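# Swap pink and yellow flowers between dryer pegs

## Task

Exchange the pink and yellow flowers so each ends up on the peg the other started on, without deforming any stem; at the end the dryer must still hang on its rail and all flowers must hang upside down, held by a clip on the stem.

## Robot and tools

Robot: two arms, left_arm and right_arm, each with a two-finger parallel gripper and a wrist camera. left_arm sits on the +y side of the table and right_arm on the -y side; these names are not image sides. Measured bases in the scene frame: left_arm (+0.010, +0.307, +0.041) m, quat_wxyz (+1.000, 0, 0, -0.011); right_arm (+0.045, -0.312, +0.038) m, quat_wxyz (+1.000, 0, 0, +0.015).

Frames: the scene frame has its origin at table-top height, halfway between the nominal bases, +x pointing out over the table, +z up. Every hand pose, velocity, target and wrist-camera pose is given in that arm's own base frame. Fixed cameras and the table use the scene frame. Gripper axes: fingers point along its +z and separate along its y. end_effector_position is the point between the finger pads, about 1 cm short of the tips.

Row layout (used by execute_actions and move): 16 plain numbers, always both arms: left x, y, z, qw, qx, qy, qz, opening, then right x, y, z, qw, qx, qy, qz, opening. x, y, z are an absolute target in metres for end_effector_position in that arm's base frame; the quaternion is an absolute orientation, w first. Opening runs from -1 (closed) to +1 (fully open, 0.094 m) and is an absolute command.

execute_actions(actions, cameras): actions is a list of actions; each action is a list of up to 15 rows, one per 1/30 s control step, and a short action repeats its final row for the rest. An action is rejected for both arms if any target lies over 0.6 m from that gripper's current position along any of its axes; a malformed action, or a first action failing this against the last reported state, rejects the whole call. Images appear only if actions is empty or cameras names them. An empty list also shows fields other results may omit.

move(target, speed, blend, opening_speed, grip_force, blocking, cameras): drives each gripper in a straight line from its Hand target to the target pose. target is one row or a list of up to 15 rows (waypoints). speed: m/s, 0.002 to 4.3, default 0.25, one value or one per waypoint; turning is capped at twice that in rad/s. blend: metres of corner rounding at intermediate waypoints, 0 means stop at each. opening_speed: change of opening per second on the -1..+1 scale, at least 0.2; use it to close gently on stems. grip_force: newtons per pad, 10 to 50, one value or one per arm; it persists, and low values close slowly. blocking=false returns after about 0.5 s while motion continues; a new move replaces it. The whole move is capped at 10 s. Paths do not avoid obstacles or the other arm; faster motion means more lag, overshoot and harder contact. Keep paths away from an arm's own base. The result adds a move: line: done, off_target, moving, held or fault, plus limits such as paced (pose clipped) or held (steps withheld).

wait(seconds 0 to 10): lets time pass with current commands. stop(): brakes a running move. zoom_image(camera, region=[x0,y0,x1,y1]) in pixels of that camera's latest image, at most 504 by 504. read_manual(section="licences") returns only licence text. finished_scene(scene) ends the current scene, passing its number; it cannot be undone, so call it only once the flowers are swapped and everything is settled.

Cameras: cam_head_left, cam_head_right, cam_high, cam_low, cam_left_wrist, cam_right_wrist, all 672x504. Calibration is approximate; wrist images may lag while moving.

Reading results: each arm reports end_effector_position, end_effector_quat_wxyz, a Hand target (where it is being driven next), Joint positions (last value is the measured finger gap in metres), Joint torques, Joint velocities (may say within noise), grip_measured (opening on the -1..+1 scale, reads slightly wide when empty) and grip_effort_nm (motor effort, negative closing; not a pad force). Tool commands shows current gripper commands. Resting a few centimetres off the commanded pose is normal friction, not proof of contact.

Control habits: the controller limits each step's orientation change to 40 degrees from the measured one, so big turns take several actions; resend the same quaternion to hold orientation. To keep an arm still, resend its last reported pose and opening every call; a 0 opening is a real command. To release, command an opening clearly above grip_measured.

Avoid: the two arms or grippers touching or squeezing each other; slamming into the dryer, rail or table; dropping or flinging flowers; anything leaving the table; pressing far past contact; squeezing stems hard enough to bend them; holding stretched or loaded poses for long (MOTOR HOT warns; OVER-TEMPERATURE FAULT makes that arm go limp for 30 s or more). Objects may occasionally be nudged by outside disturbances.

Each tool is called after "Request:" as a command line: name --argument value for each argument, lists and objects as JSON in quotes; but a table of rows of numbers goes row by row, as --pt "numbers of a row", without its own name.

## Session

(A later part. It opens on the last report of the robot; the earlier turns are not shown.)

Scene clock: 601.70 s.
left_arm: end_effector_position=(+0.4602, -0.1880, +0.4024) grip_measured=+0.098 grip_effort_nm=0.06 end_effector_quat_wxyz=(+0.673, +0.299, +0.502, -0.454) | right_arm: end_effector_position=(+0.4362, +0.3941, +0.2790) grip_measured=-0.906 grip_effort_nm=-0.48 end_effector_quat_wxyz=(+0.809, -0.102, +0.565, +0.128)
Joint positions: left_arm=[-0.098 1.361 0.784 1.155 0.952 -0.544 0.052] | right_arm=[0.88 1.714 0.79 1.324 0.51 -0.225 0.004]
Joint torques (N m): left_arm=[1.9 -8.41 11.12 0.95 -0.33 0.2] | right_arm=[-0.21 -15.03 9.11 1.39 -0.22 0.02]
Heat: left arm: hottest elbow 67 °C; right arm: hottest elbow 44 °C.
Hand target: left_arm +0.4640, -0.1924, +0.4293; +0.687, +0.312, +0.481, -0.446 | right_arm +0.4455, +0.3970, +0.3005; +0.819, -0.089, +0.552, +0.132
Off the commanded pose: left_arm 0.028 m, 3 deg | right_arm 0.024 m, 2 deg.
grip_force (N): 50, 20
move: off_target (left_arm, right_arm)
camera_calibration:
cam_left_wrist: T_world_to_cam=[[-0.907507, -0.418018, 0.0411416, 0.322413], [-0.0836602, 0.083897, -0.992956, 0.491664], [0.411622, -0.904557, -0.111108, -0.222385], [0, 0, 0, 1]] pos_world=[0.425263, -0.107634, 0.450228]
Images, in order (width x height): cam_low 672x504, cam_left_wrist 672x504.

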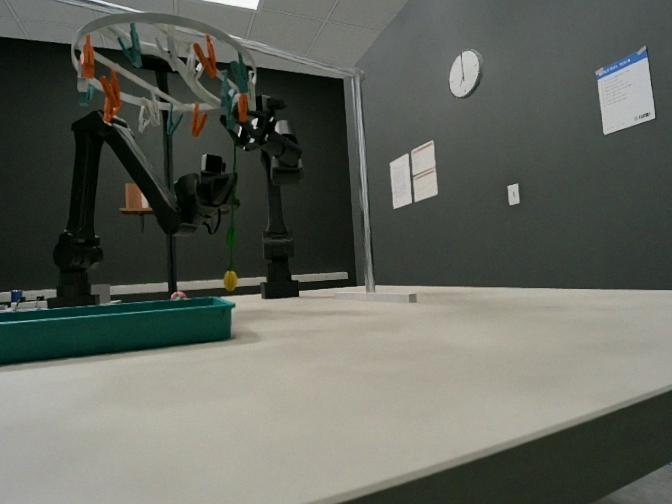

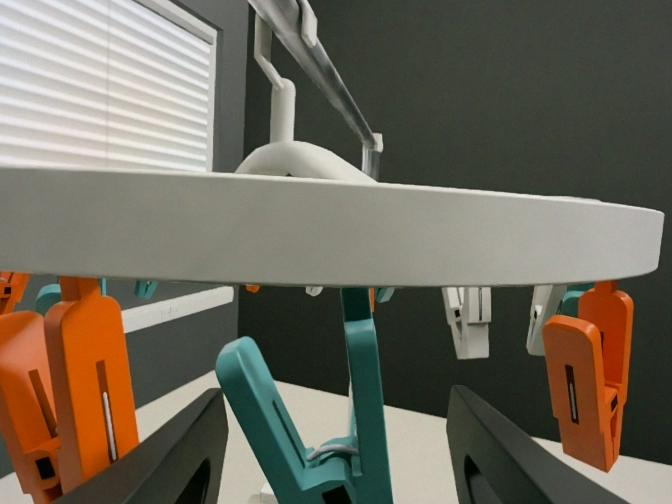

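Request:
move --target '[0.4656, -0.1930, 0.4330, 0.68700, 0.31240, 0.48104, -0.44614, -0.64, 0.4465, 0.3979, 0.3005, 0.81849, -0.08892, 0.55208, 0.13183, -0.96]' --speed 0.05 --opening_speed 0.5 --grip_force '[50, 20]' --cameras '["cam_left_wrist", "cam_low", "cam_high", "cam_head_left", "cam_right_wrist"]'

Request:
zoom_image --camera "cam_low" --region '[190, 70, 270, 160]'

Request:
zoom_image --camera "cam_high" --region '[290, 100, 440, 270]'

Request:
zoom_image --camera "cam_head_left" --region '[200, 0, 320, 150]'

Scene clock: 609.60 s.
left_arm: end_effector_position=(+0.4618, -0.1881, +0.4033) grip_measured=-0.560 grip_effort_nm=-0.98 end_effector_quat_wxyz=(+0.672, +0.298, +0.503, -0.454) | right_arm: end_effector_position=(+0.4362, +0.3941, +0.2790) grip_measured=-0.906 grip_effort_nm=-0.48 end_effector_quat_wxyz=(+0.809, -0.102, +0.565, +0.128)
Joint positions: left_arm=[-0.098 1.361 0.789 1.145 0.951 -0.543 0.021] | right_arm=[0.88 1.714 0.79 1.324 0.51 -0.225 0.004]
Joint torques (N m): left_arm=[1.9 -8.59 11.14 0.94 -0.32 0.17] | right_arm=[-0.15 -15.03 9.1 1.36 -0.22 0.02]
Heat: left arm: hottest elbow 66 °C; right arm: hottest elbow 45 °C.
Hand target: left_arm +0.4639, -0.1923, +0.4326; +0.687, +0.312, +0.481, -0.446 | right_arm +0.4455, +0.3970, +0.3005; +0.819, -0.089, +0.552, +0.132
Off the commanded pose: left_arm 0.030 m, 4 deg | right_arm 0.024 m, 2 deg.
grip_force (N): 50, 20
move: off_target (left_arm, right_arm)
camera_calibration:
cam_left_wrist: T_world_to_cam=[[-0.906852, -0.419093, 0.0445126, 0.32191], [-0.0878186, 0.0846067, -0.992537, 0.494486], [0.412199, -0.903993, -0.11353, -0.222246], [0, 0, 0, 1]] pos_world=[0.42696, -0.107836, 0.451235]
cam_right_wrist: T_world_to_cam=[[0.323829, -0.945626, 0.0304396, 0.221807], [-0.0667586, -0.0549308, -0.996256, 0.368968], [0.943757, 0.320585, -0.0809168, -0.426688], [0, 0, 0, 1]] pos_world=[0.355494, 0.366803, 0.326308]
Images, in order (width x height): cam_head_left 672x504, cam_high 672x504, cam_low 672x504, cam_left_wrist 672x504, cam_right_wrist 672x504.

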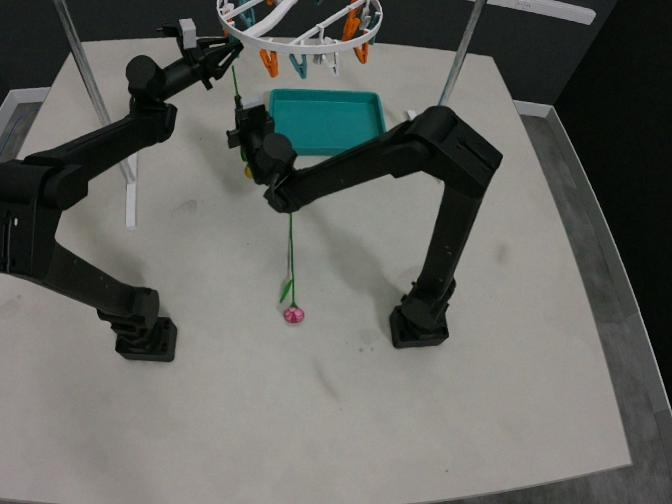

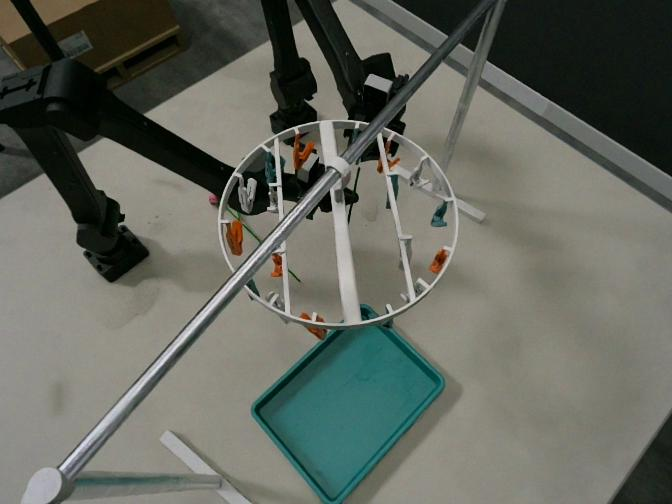

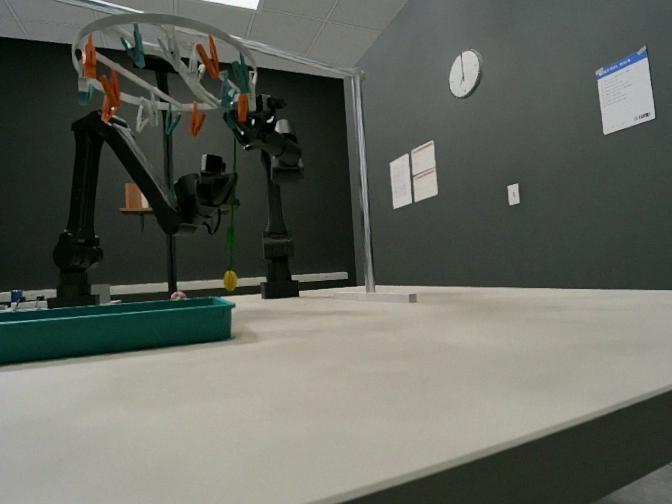

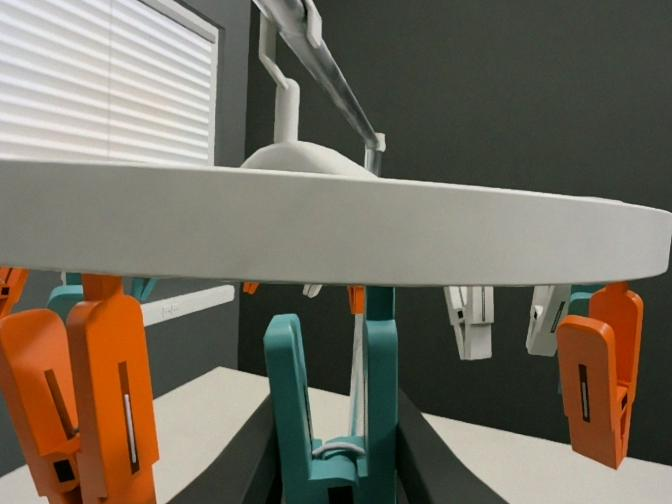

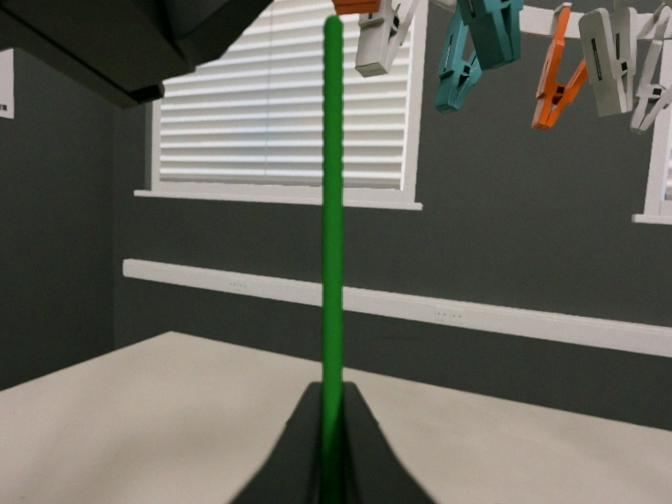

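Scaled by 5.600 from the camera's 672x504 image, which has a finer 960x720 frame.

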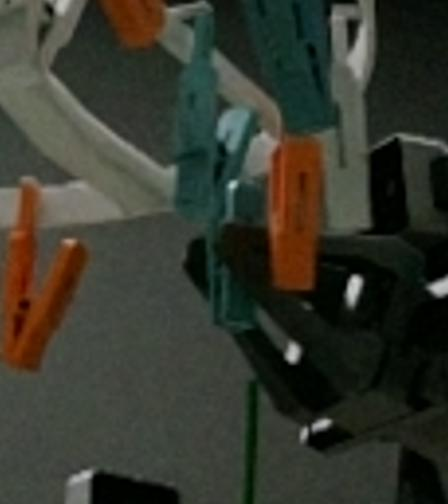

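Scaled by 2.965 from the camera's 672x504 image, which has a finer 960x720 frame.

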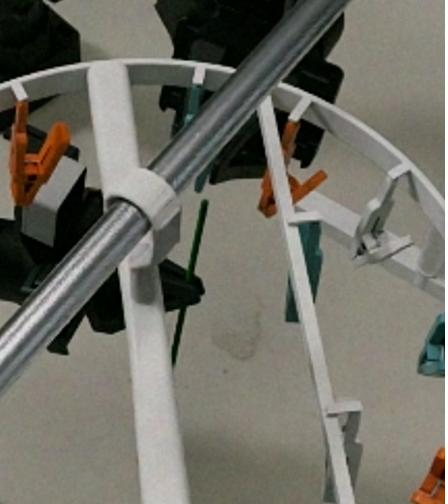

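Scaled by 3.360 from the camera's 672x504 image, which has a finer 960x720 frame.

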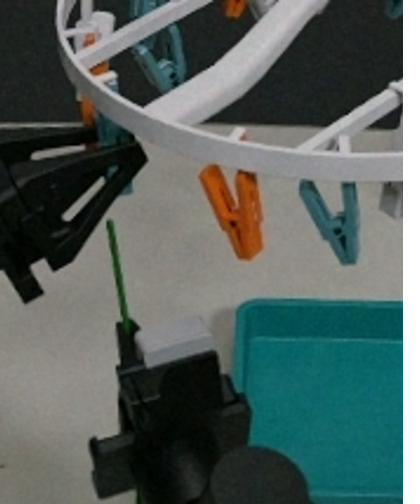

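Request:
zoom_image --camera "cam_high" --region '[335, 115, 385, 185]'

Request:
zoom_image --camera "cam_head_left" --region '[215, 15, 265, 85]'

Request:
zoom_image --camera "cam_low" --region '[215, 95, 255, 150]'

Scaled by 7.200 from the camera's 672x504 image, which has a finer 960x720 frame.

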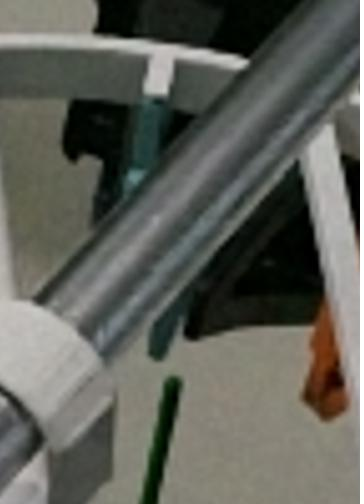

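Scaled by 7.200 from the camera's 672x504 image, which has a finer 960x720 frame.

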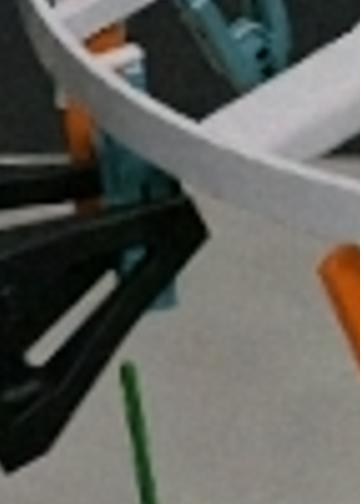

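Scaled by 9.164 from the camera's 672x504 image, which has a finer 960x720 frame.

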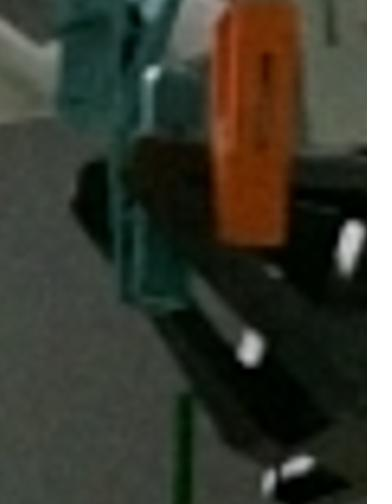

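Request:
move --target '[0.4656, -0.1930, 0.4330, 0.68700, 0.31240, 0.48104, -0.44614, -0.64, 0.4485, 0.3874, 0.3160, 0.81849, -0.08892, 0.55208, 0.13183, -0.96]' --speed 0.06 --grip_force '[50, 20]' --cameras '["cam_low", "cam_high", "cam_head_left"]'

Request:
zoom_image --camera "cam_high" --region '[335, 115, 385, 185]'

Request:
zoom_image --camera "cam_head_left" --region '[215, 15, 265, 85]'

Request:
zoom_image --camera "cam_low" --region '[215, 95, 255, 150]'

Scene clock: 639.13 s.
left_arm: end_effector_position=(+0.4618, -0.1881, +0.4033) grip_measured=-0.566 grip_effort_nm=-1.06 end_effector_quat_wxyz=(+0.672, +0.298, +0.503, -0.454) | right_arm: end_effector_position=(+0.4403, +0.3857, +0.2968) grip_measured=-0.906 grip_effort_nm=-0.48 end_effector_quat_wxyz=(+0.811, -0.102, +0.563, +0.125)
Joint positions: left_arm=[-0.098 1.361 0.789 1.145 0.951 -0.543 0.02] | right_arm=[0.861 1.666 0.79 1.278 0.492 -0.225 0.004]
Joint torques (N m): left_arm=[1.85 -8.88 11.12 0.98 -0.32 0.16] | right_arm=[-0.21 -14.8 8.79 1.39 -0.21 0.12]
Heat: left arm: hottest elbow 63 °C; right arm: hottest elbow 48 °C.
Hand target: left_arm +0.4639, -0.1923, +0.4326; +0.687, +0.312, +0.481, -0.446 | right_arm +0.4479, +0.3867, +0.3161; +0.819, -0.089, +0.552, +0.132
Off the commanded pose: left_arm 0.030 m, 4 deg | right_arm 0.021 m, 2 deg.
grip_force (N): 50, 20
move: off_target (left_arm, right_arm)
Images, in order (width x height): cam_head_left 672x504, cam_high 672x504, cam_low 672x504.

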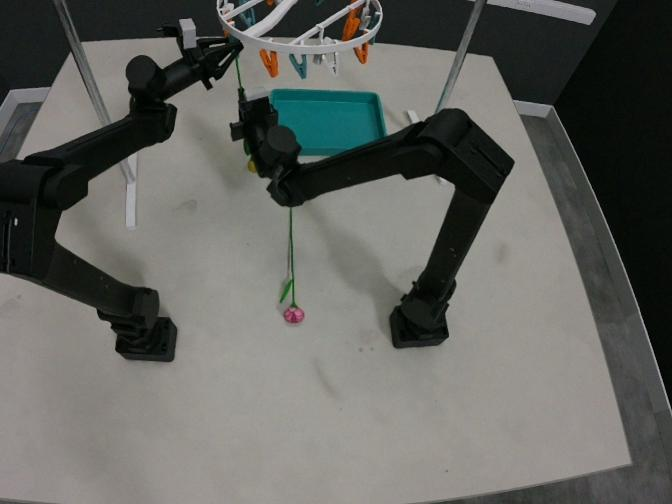

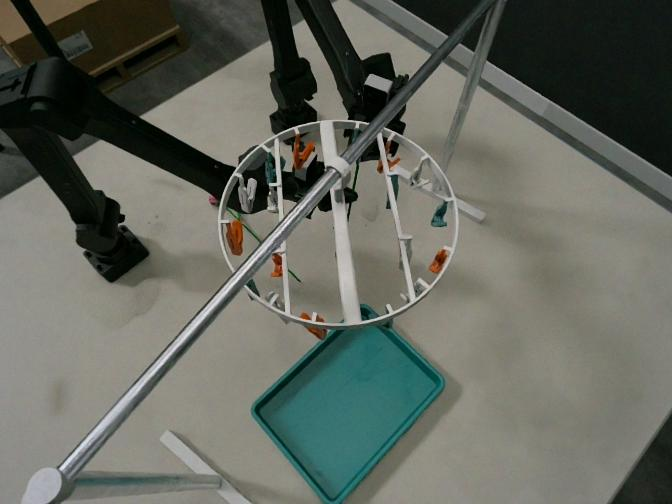

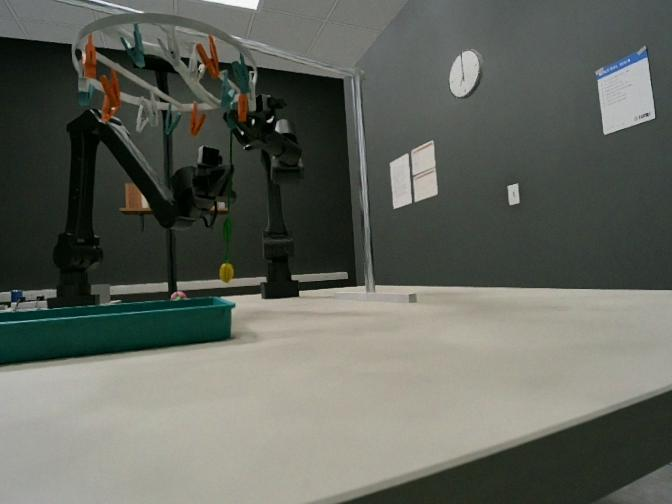

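Scaled by 7.200 from the camera's 672x504 image, which has a finer 960x720 frame.

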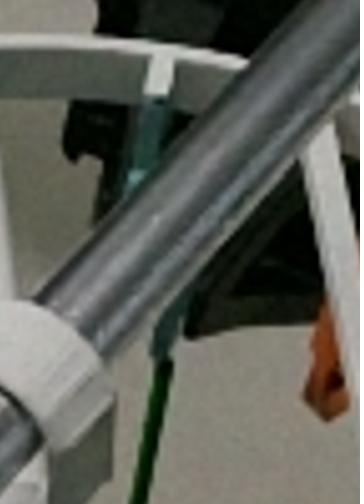

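Scaled by 7.200 from the camera's 672x504 image, which has a finer 960x720 frame.

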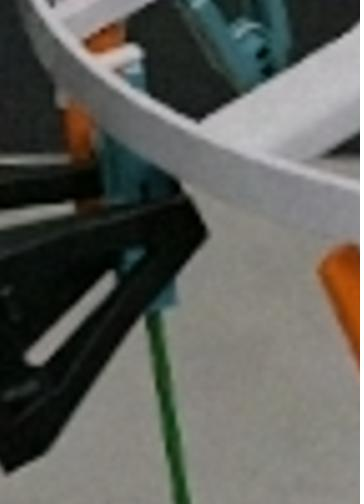

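Scaled by 9.164 from the camera's 672x504 image, which has a finer 960x720 frame.

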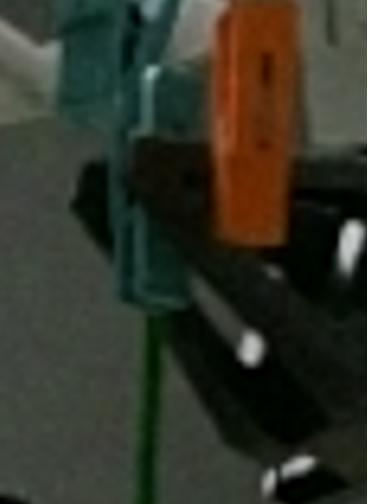

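Request:
zoom_image --camera "cam_high" --region '[345, 145, 375, 180]'

Request:
zoom_image --camera "cam_low" --region '[222, 115, 242, 140]'

Request:
zoom_image --camera "cam_head_left" --region '[225, 40, 250, 70]'

Scaled by 14.400 from the camera's 672x504 image, which has a finer 960x720 frame.

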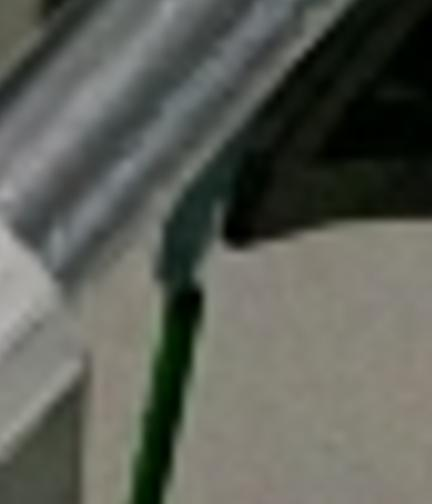

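Scaled by 20.160 from the camera's 672x504 image, which has a finer 960x720 frame.

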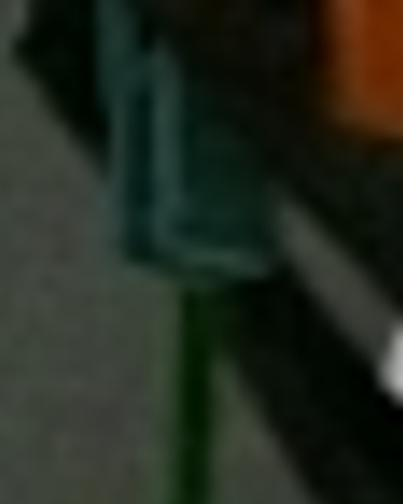

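Scaled by 16.800 from the camera's 672x504 image, which has a finer 960x720 frame.

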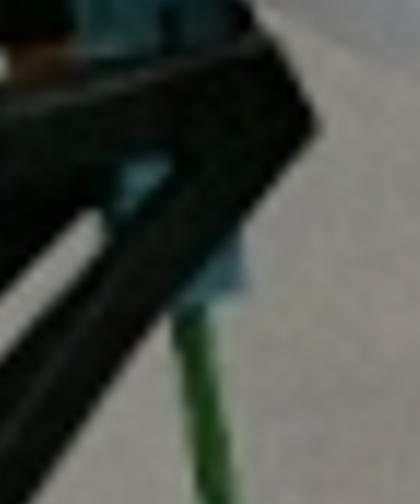

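Request:
move --pt "0.4656 -0.1930 0.4330 0.68700 0.31240 0.48104 -0.44614 -0.66 0.4460 0.3870 0.3170 0.81849 -0.08892 0.55208 0.13183 -0.96" --pt "0.4656 -0.1930 0.4330 0.68700 0.31240 0.48104 -0.44614 -0.66 0.4460 0.3870 0.3235 0.81849 -0.08892 0.55208 0.13183 -0.96" --speed 0.04 --grip_force '[50, 20]' --cameras '["cam_low", "cam_high", "cam_head_left", "cam_head_right", "cam_right_wrist"]'

Request:
zoom_image --camera "cam_low" --region '[222, 115, 242, 140]'

Request:
zoom_image --camera "cam_head_left" --region '[225, 40, 250, 70]'

Request:
zoom_image --camera "cam_high" --region '[345, 145, 375, 180]'

Scene clock: 662.03 s.
left_arm: end_effector_position=(+0.4618, -0.1881, +0.4033) grip_measured=-0.566 grip_effort_nm=-1.06 end_effector_quat_wxyz=(+0.672, +0.298, +0.503, -0.454) | right_arm: end_effector_position=(+0.4397, +0.3851, +0.3014) grip_measured=-0.906 grip_effort_nm=-0.48 end_effector_quat_wxyz=(+0.810, -0.103, +0.564, +0.125)
Joint positions: left_arm=[-0.098 1.361 0.789 1.145 0.951 -0.543 0.02] | right_arm=[0.861 1.65 0.79 1.258 0.492 -0.225 0.004]
Joint torques (N m): left_arm=[1.9 -8.82 11.12 0.98 -0.32 0.16] | right_arm=[0.26 -14.97 8.9 1.43 -0.08 0.1]
Heat: left arm: hottest elbow 62 °C; right arm: hottest elbow 48 °C.
Hand target: left_arm +0.4639, -0.1923, +0.4326; +0.687, +0.312, +0.481, -0.446 | right_arm +0.4453, +0.3863, +0.3236; +0.819, -0.089, +0.552, +0.132
Off the commanded pose: left_arm 0.030 m, 4 deg | right_arm 0.023 m, 3 deg.
grip_force (N): 50, 20
move: off_target (left_arm, right_arm)
camera_calibration:
cam_right_wrist: T_world_to_cam=[[0.320682, -0.946455, 0.0372197, 0.211148], [-0.0630678, -0.0605437, -0.996171, 0.391591], [0.945085, 0.317107, -0.0791062, -0.42494], [0, 0, 0, 1]] pos_world=[0.35859, 0.358302, 0.348618]
Images, in order (width x height): cam_head_left 672x504, cam_head_right 672x504, cam_high 672x504, cam_low 672x504, cam_right_wrist 672x504.

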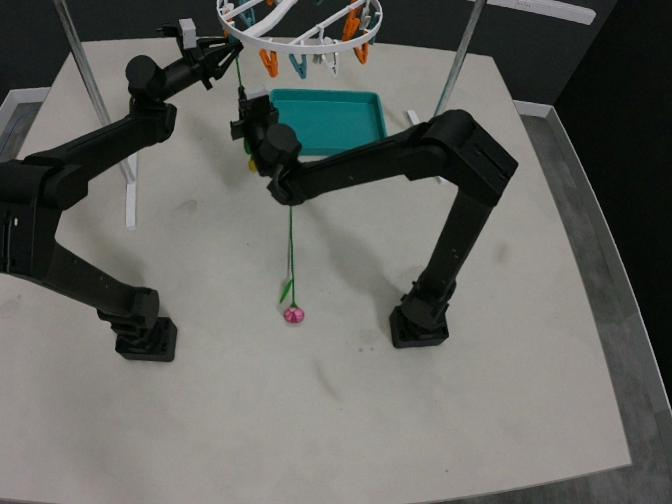

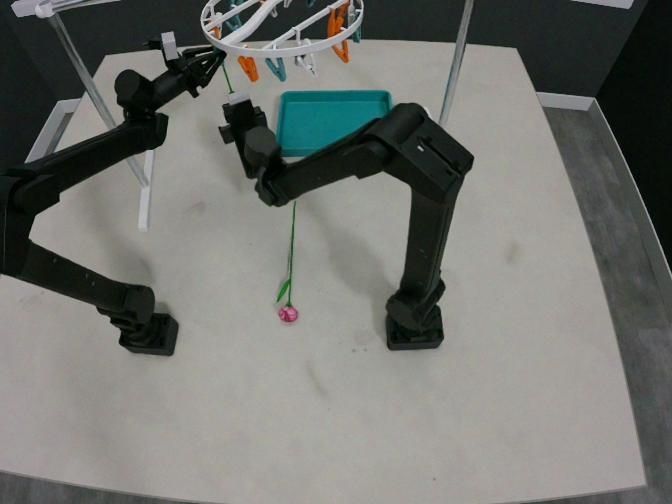

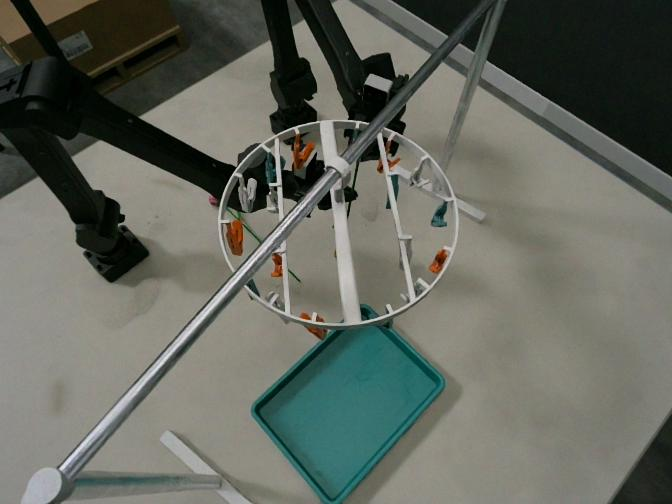

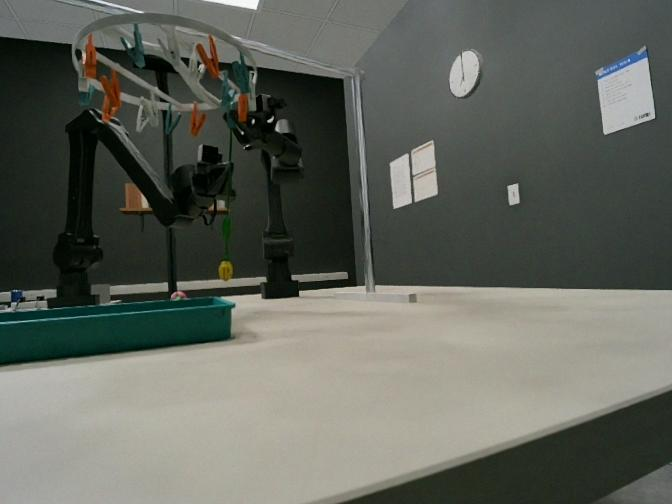

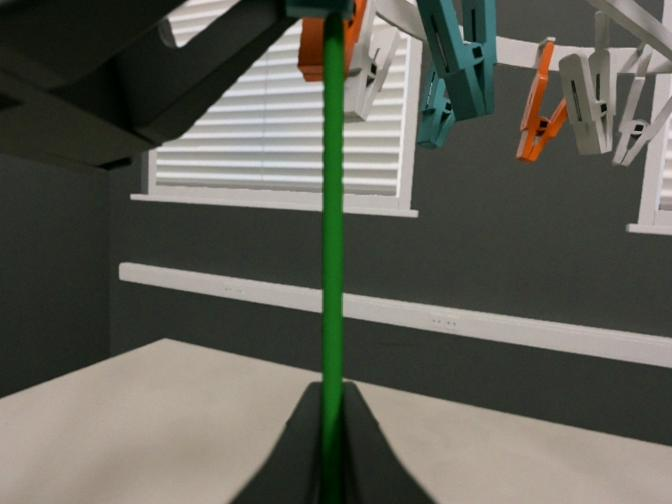

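Scaled by 20.160 from the camera's 672x504 image, which has a finer 960x720 frame.

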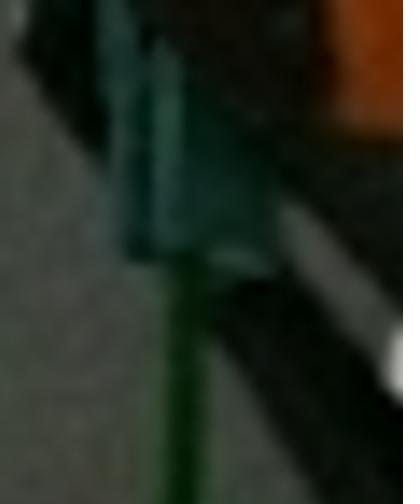

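Scaled by 16.800 from the camera's 672x504 image, which has a finer 960x720 frame.

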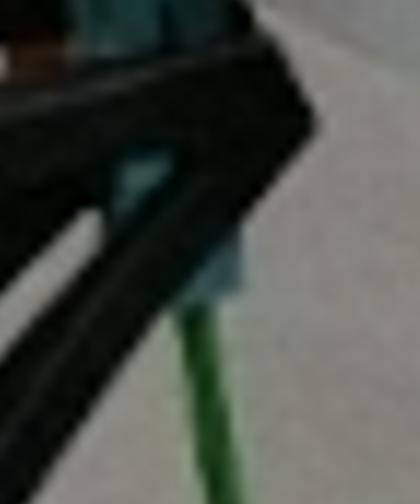

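Scaled by 14.400 from the camera's 672x504 image, which has a finer 960x720 frame.

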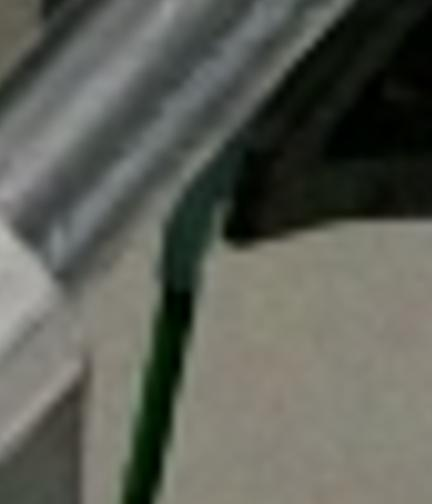

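Request:
zoom_image --camera "cam_right_wrist" --region '[270, 0, 400, 90]'

Request:
zoom_image --camera "cam_head_right" --region '[210, 40, 250, 80]'

Scaled by 3.877 from the camera's 672x504 image, which has a finer 960x720 frame.

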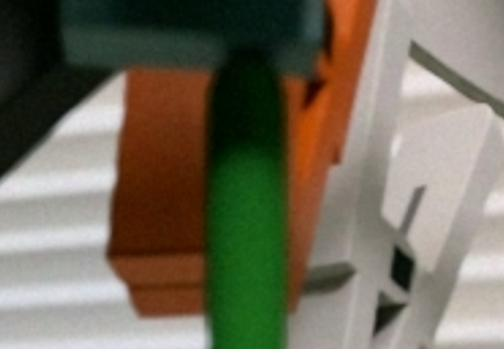

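Scaled by 12.600 from the camera's 672x504 image, which has a finer 960x720 frame.

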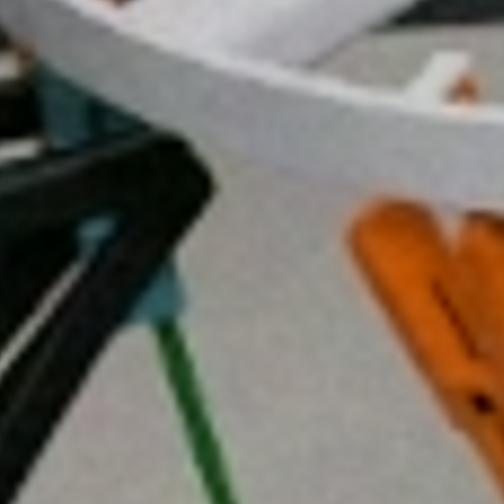

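Request:
move --pt "0.4656 -0.1930 0.4330 0.68700 0.31240 0.48104 -0.44614 -0.66 0.4460 0.3870 0.3080 0.81849 -0.08892 0.55208 0.13183 -0.96" --pt "0.4656 -0.1930 0.4330 0.68700 0.31240 0.48104 -0.44614 0.1 0.4460 0.3870 0.3080 0.81849 -0.08892 0.55208 0.13183 -0.96" --pt "0.4656 -0.1930 0.4480 0.68700 0.31240 0.48104 -0.44614 0.1 0.4460 0.3870 0.3080 0.81849 -0.08892 0.55208 0.13183 -0.96" --speed 0.06 --opening_speed 0.8 --grip_force '[50, 20]' --cameras '["cam_left_wrist"]'

Scene clock: 701.70 s.
left_arm: end_effector_position=(+0.4639, -0.1884, +0.4155) grip_measured=+0.098 grip_effort_nm=0.06 end_effector_quat_wxyz=(+0.671, +0.297, +0.505, -0.454) | right_arm: end_effector_position=(+0.4395, +0.3848, +0.3007) grip_measured=-0.906 grip_effort_nm=-0.48 end_effector_quat_wxyz=(+0.812, -0.100, +0.560, +0.127)
Joint positions: left_arm=[-0.098 1.344 0.813 1.1 0.951 -0.543 0.052] | right_arm=[0.861 1.659 0.79 1.279 0.492 -0.225 0.004]
Joint torques (N m): left_arm=[1.9 -9.17 11.32 0.9 -0.3 0.16] | right_arm=[-0.03 -12.51 8.12 2.39 -0.08 0.1]
Heat: left arm: hottest elbow 64 °C; right arm: hottest elbow 49 °C.
Hand target: left_arm +0.4636, -0.1924, +0.4475; +0.687, +0.312, +0.481, -0.446 | right_arm +0.4458, +0.3867, +0.3079; +0.818, -0.089, +0.552, +0.132
Off the commanded pose: left_arm 0.033 m, 4 deg | right_arm 0.010 m, 2 deg.
grip_force (N): 50, 20
move: off_target (left_arm); target 2's new opening was sent with left_arm's hand 0.030 m and 4 deg from that target
camera_calibration:
cam_left_wrist: T_world_to_cam=[[-0.906649, -0.419126, 0.0481766, 0.321436], [-0.0919762, 0.0849206, -0.992133, 0.508651], [0.411738, -0.903948, -0.115543, -0.220879], [0, 0, 0, 1]] pos_world=[0.429157, -0.108136, 0.463643]
Images, in order (width x height): cam_left_wrist 672x504.

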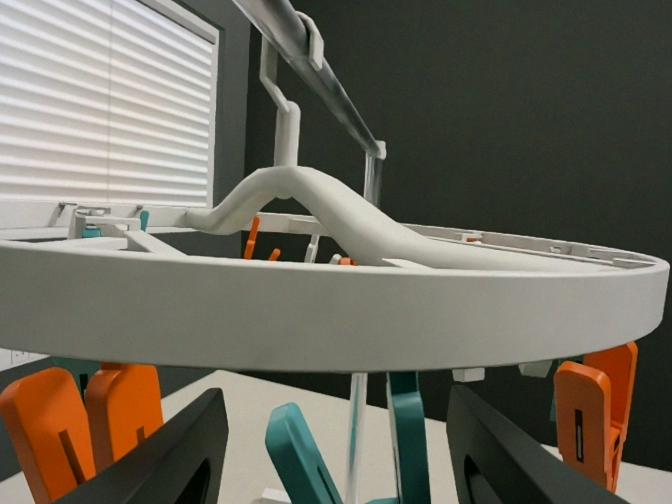

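Request:
move --pt "0.4656 -0.1930 0.4450 0.68700 0.31240 0.48104 -0.44614 0.1 0.4450 0.3865 0.3000 0.81849 -0.08892 0.55208 0.13183 -0.96" --pt "0.4656 -0.1930 0.4450 0.68700 0.31240 0.48104 -0.44614 -0.66 0.4450 0.3865 0.3000 0.81849 -0.08892 0.55208 0.13183 -0.96" --speed 0.06 --opening_speed 0.6 --grip_force '[50, 20]' --cameras '["cam_low", "cam_high", "cam_head_left", "cam_left_wrist", "cam_right_wrist"]'

Request:
zoom_image --camera "cam_low" --region '[222, 115, 242, 140]'

Request:
zoom_image --camera "cam_high" --region '[345, 145, 375, 180]'

Request:
zoom_image --camera "cam_right_wrist" --region '[270, 0, 400, 90]'

Scene clock: 709.43 s.
left_arm: end_effector_position=(+0.4639, -0.1884, +0.4155) grip_measured=-0.587 grip_effort_nm=-1.00 end_effector_quat_wxyz=(+0.671, +0.298, +0.505, -0.454) | right_arm: end_effector_position=(+0.4399, +0.3854, +0.2959) grip_measured=-0.906 grip_effort_nm=-0.48 end_effector_quat_wxyz=(+0.814, -0.098, +0.558, +0.128)
Joint positions: left_arm=[-0.098 1.344 0.813 1.1 0.951 -0.542 0.019] | right_arm=[0.861 1.677 0.79 1.304 0.492 -0.225 0.004]
Joint torques (N m): left_arm=[1.67 -8.82 11.04 1.33 -0.3 0.16] | right_arm=[0.21 -12.63 7.49 2.41 -0.05 0.1]
Heat: left arm: hottest elbow 66 °C; right arm: hottest elbow 48 °C.
Hand target: left_arm +0.4639, -0.1925, +0.4446; +0.687, +0.312, +0.481, -0.446 | right_arm +0.4449, +0.3863, +0.2999; +0.818, -0.089, +0.552, +0.132
Off the commanded pose: left_arm 0.030 m, 4 deg | right_arm 0.007 m, 1 deg.
grip_force (N): 50, 20
move: off_target (left_arm); target 2's new opening was sent with left_arm's hand 0.030 m and 4 deg from that target
camera_calibration:
cam_left_wrist: T_world_to_cam=[[-0.906582, -0.419309, 0.04784, 0.321543], [-0.0917291, 0.0851306, -0.992138, 0.508569], [0.41194, -0.903843, -0.115641, -0.220909], [0, 0, 0, 1]] pos_world=[0.429157, -0.108136, 0.463642]
cam_right_wrist: T_world_to_cam=[[0.320227, -0.946944, 0.0274073, 0.214902], [-0.0507244, -0.0460283, -0.997651, 0.375666], [0.945982, 0.318085, -0.0627727, -0.431349], [0, 0, 0, 1]] pos_world=[0.358286, 0.357997, 0.341817]
Images, in order (width x height): cam_head_left 672x504, cam_high 672x504, cam_low 672x504, cam_left_wrist 672x504, cam_right_wrist 672x504.

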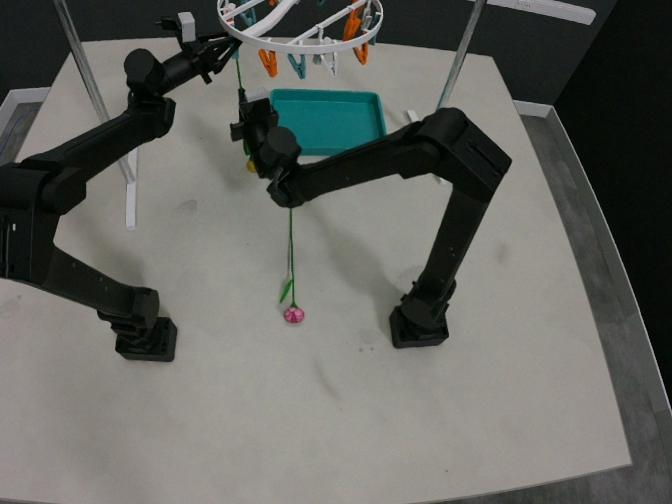

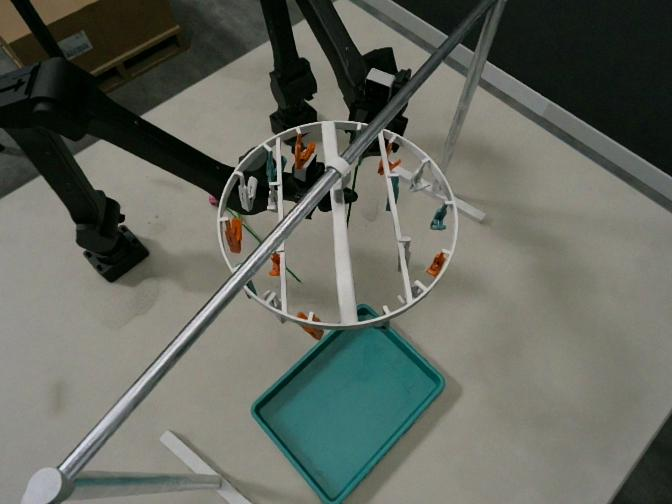

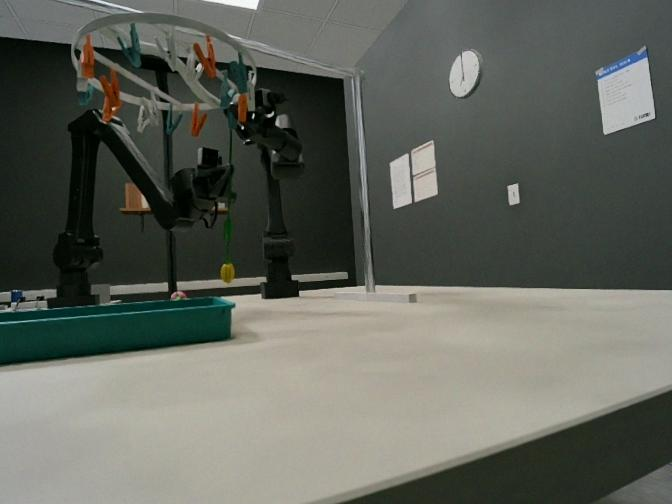

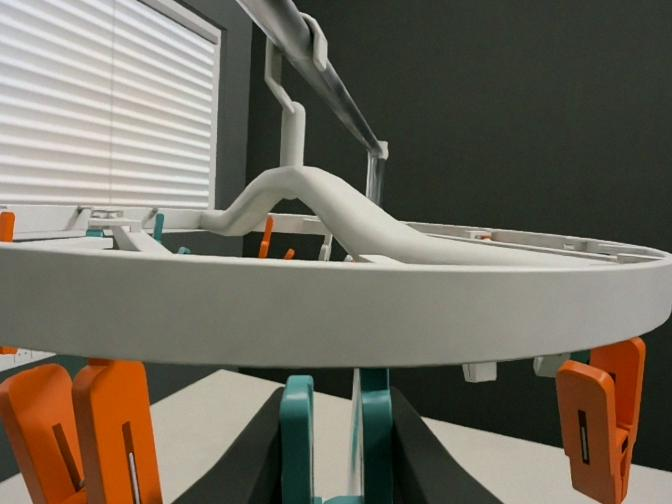

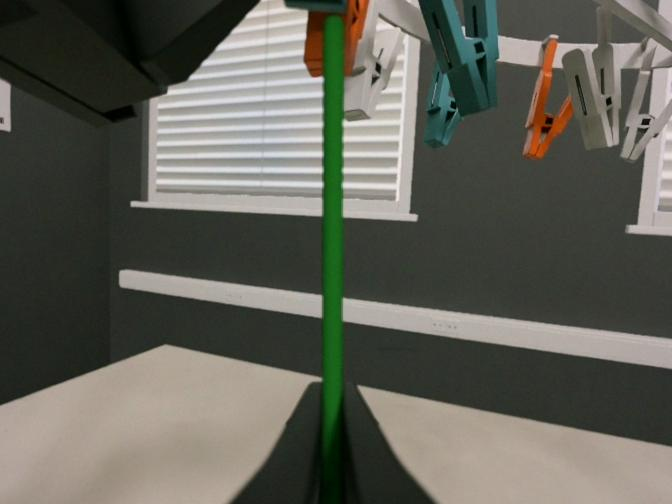

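Scaled by 20.160 from the camera's 672x504 image, which has a finer 960x720 frame.

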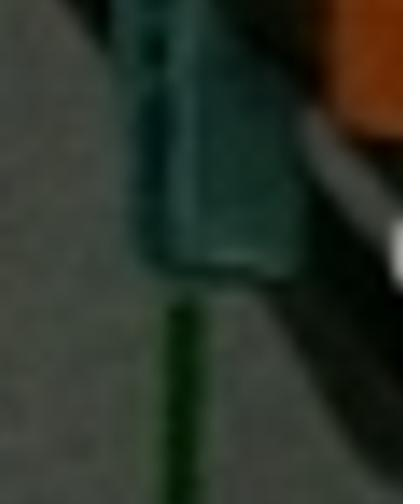

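Scaled by 14.400 from the camera's 672x504 image, which has a finer 960x720 frame.

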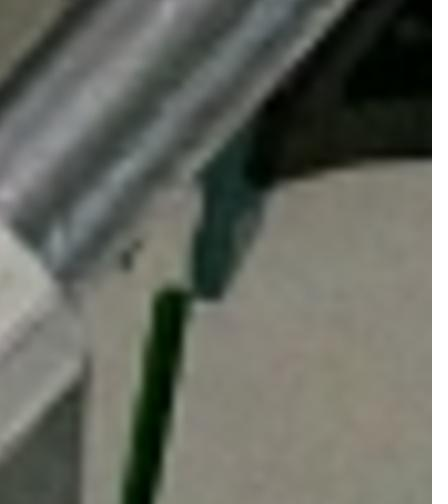

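Scaled by 3.877 from the camera's 672x504 image, which has a finer 960x720 frame.

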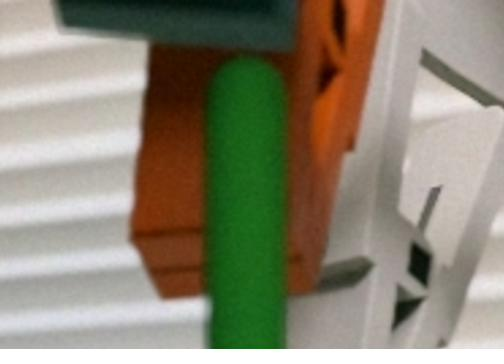

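Request:
zoom_image --camera "cam_head_left" --region '[225, 40, 250, 70]'

Scaled by 16.800 from the camera's 672x504 image, which has a finer 960x720 frame.

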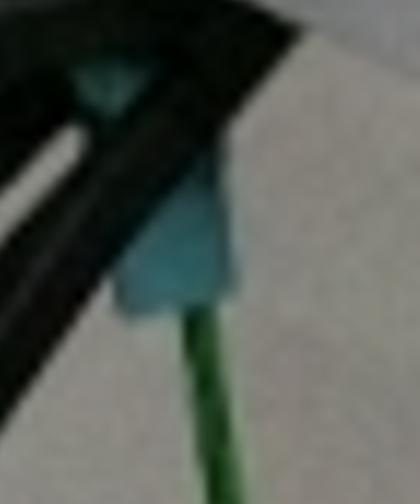

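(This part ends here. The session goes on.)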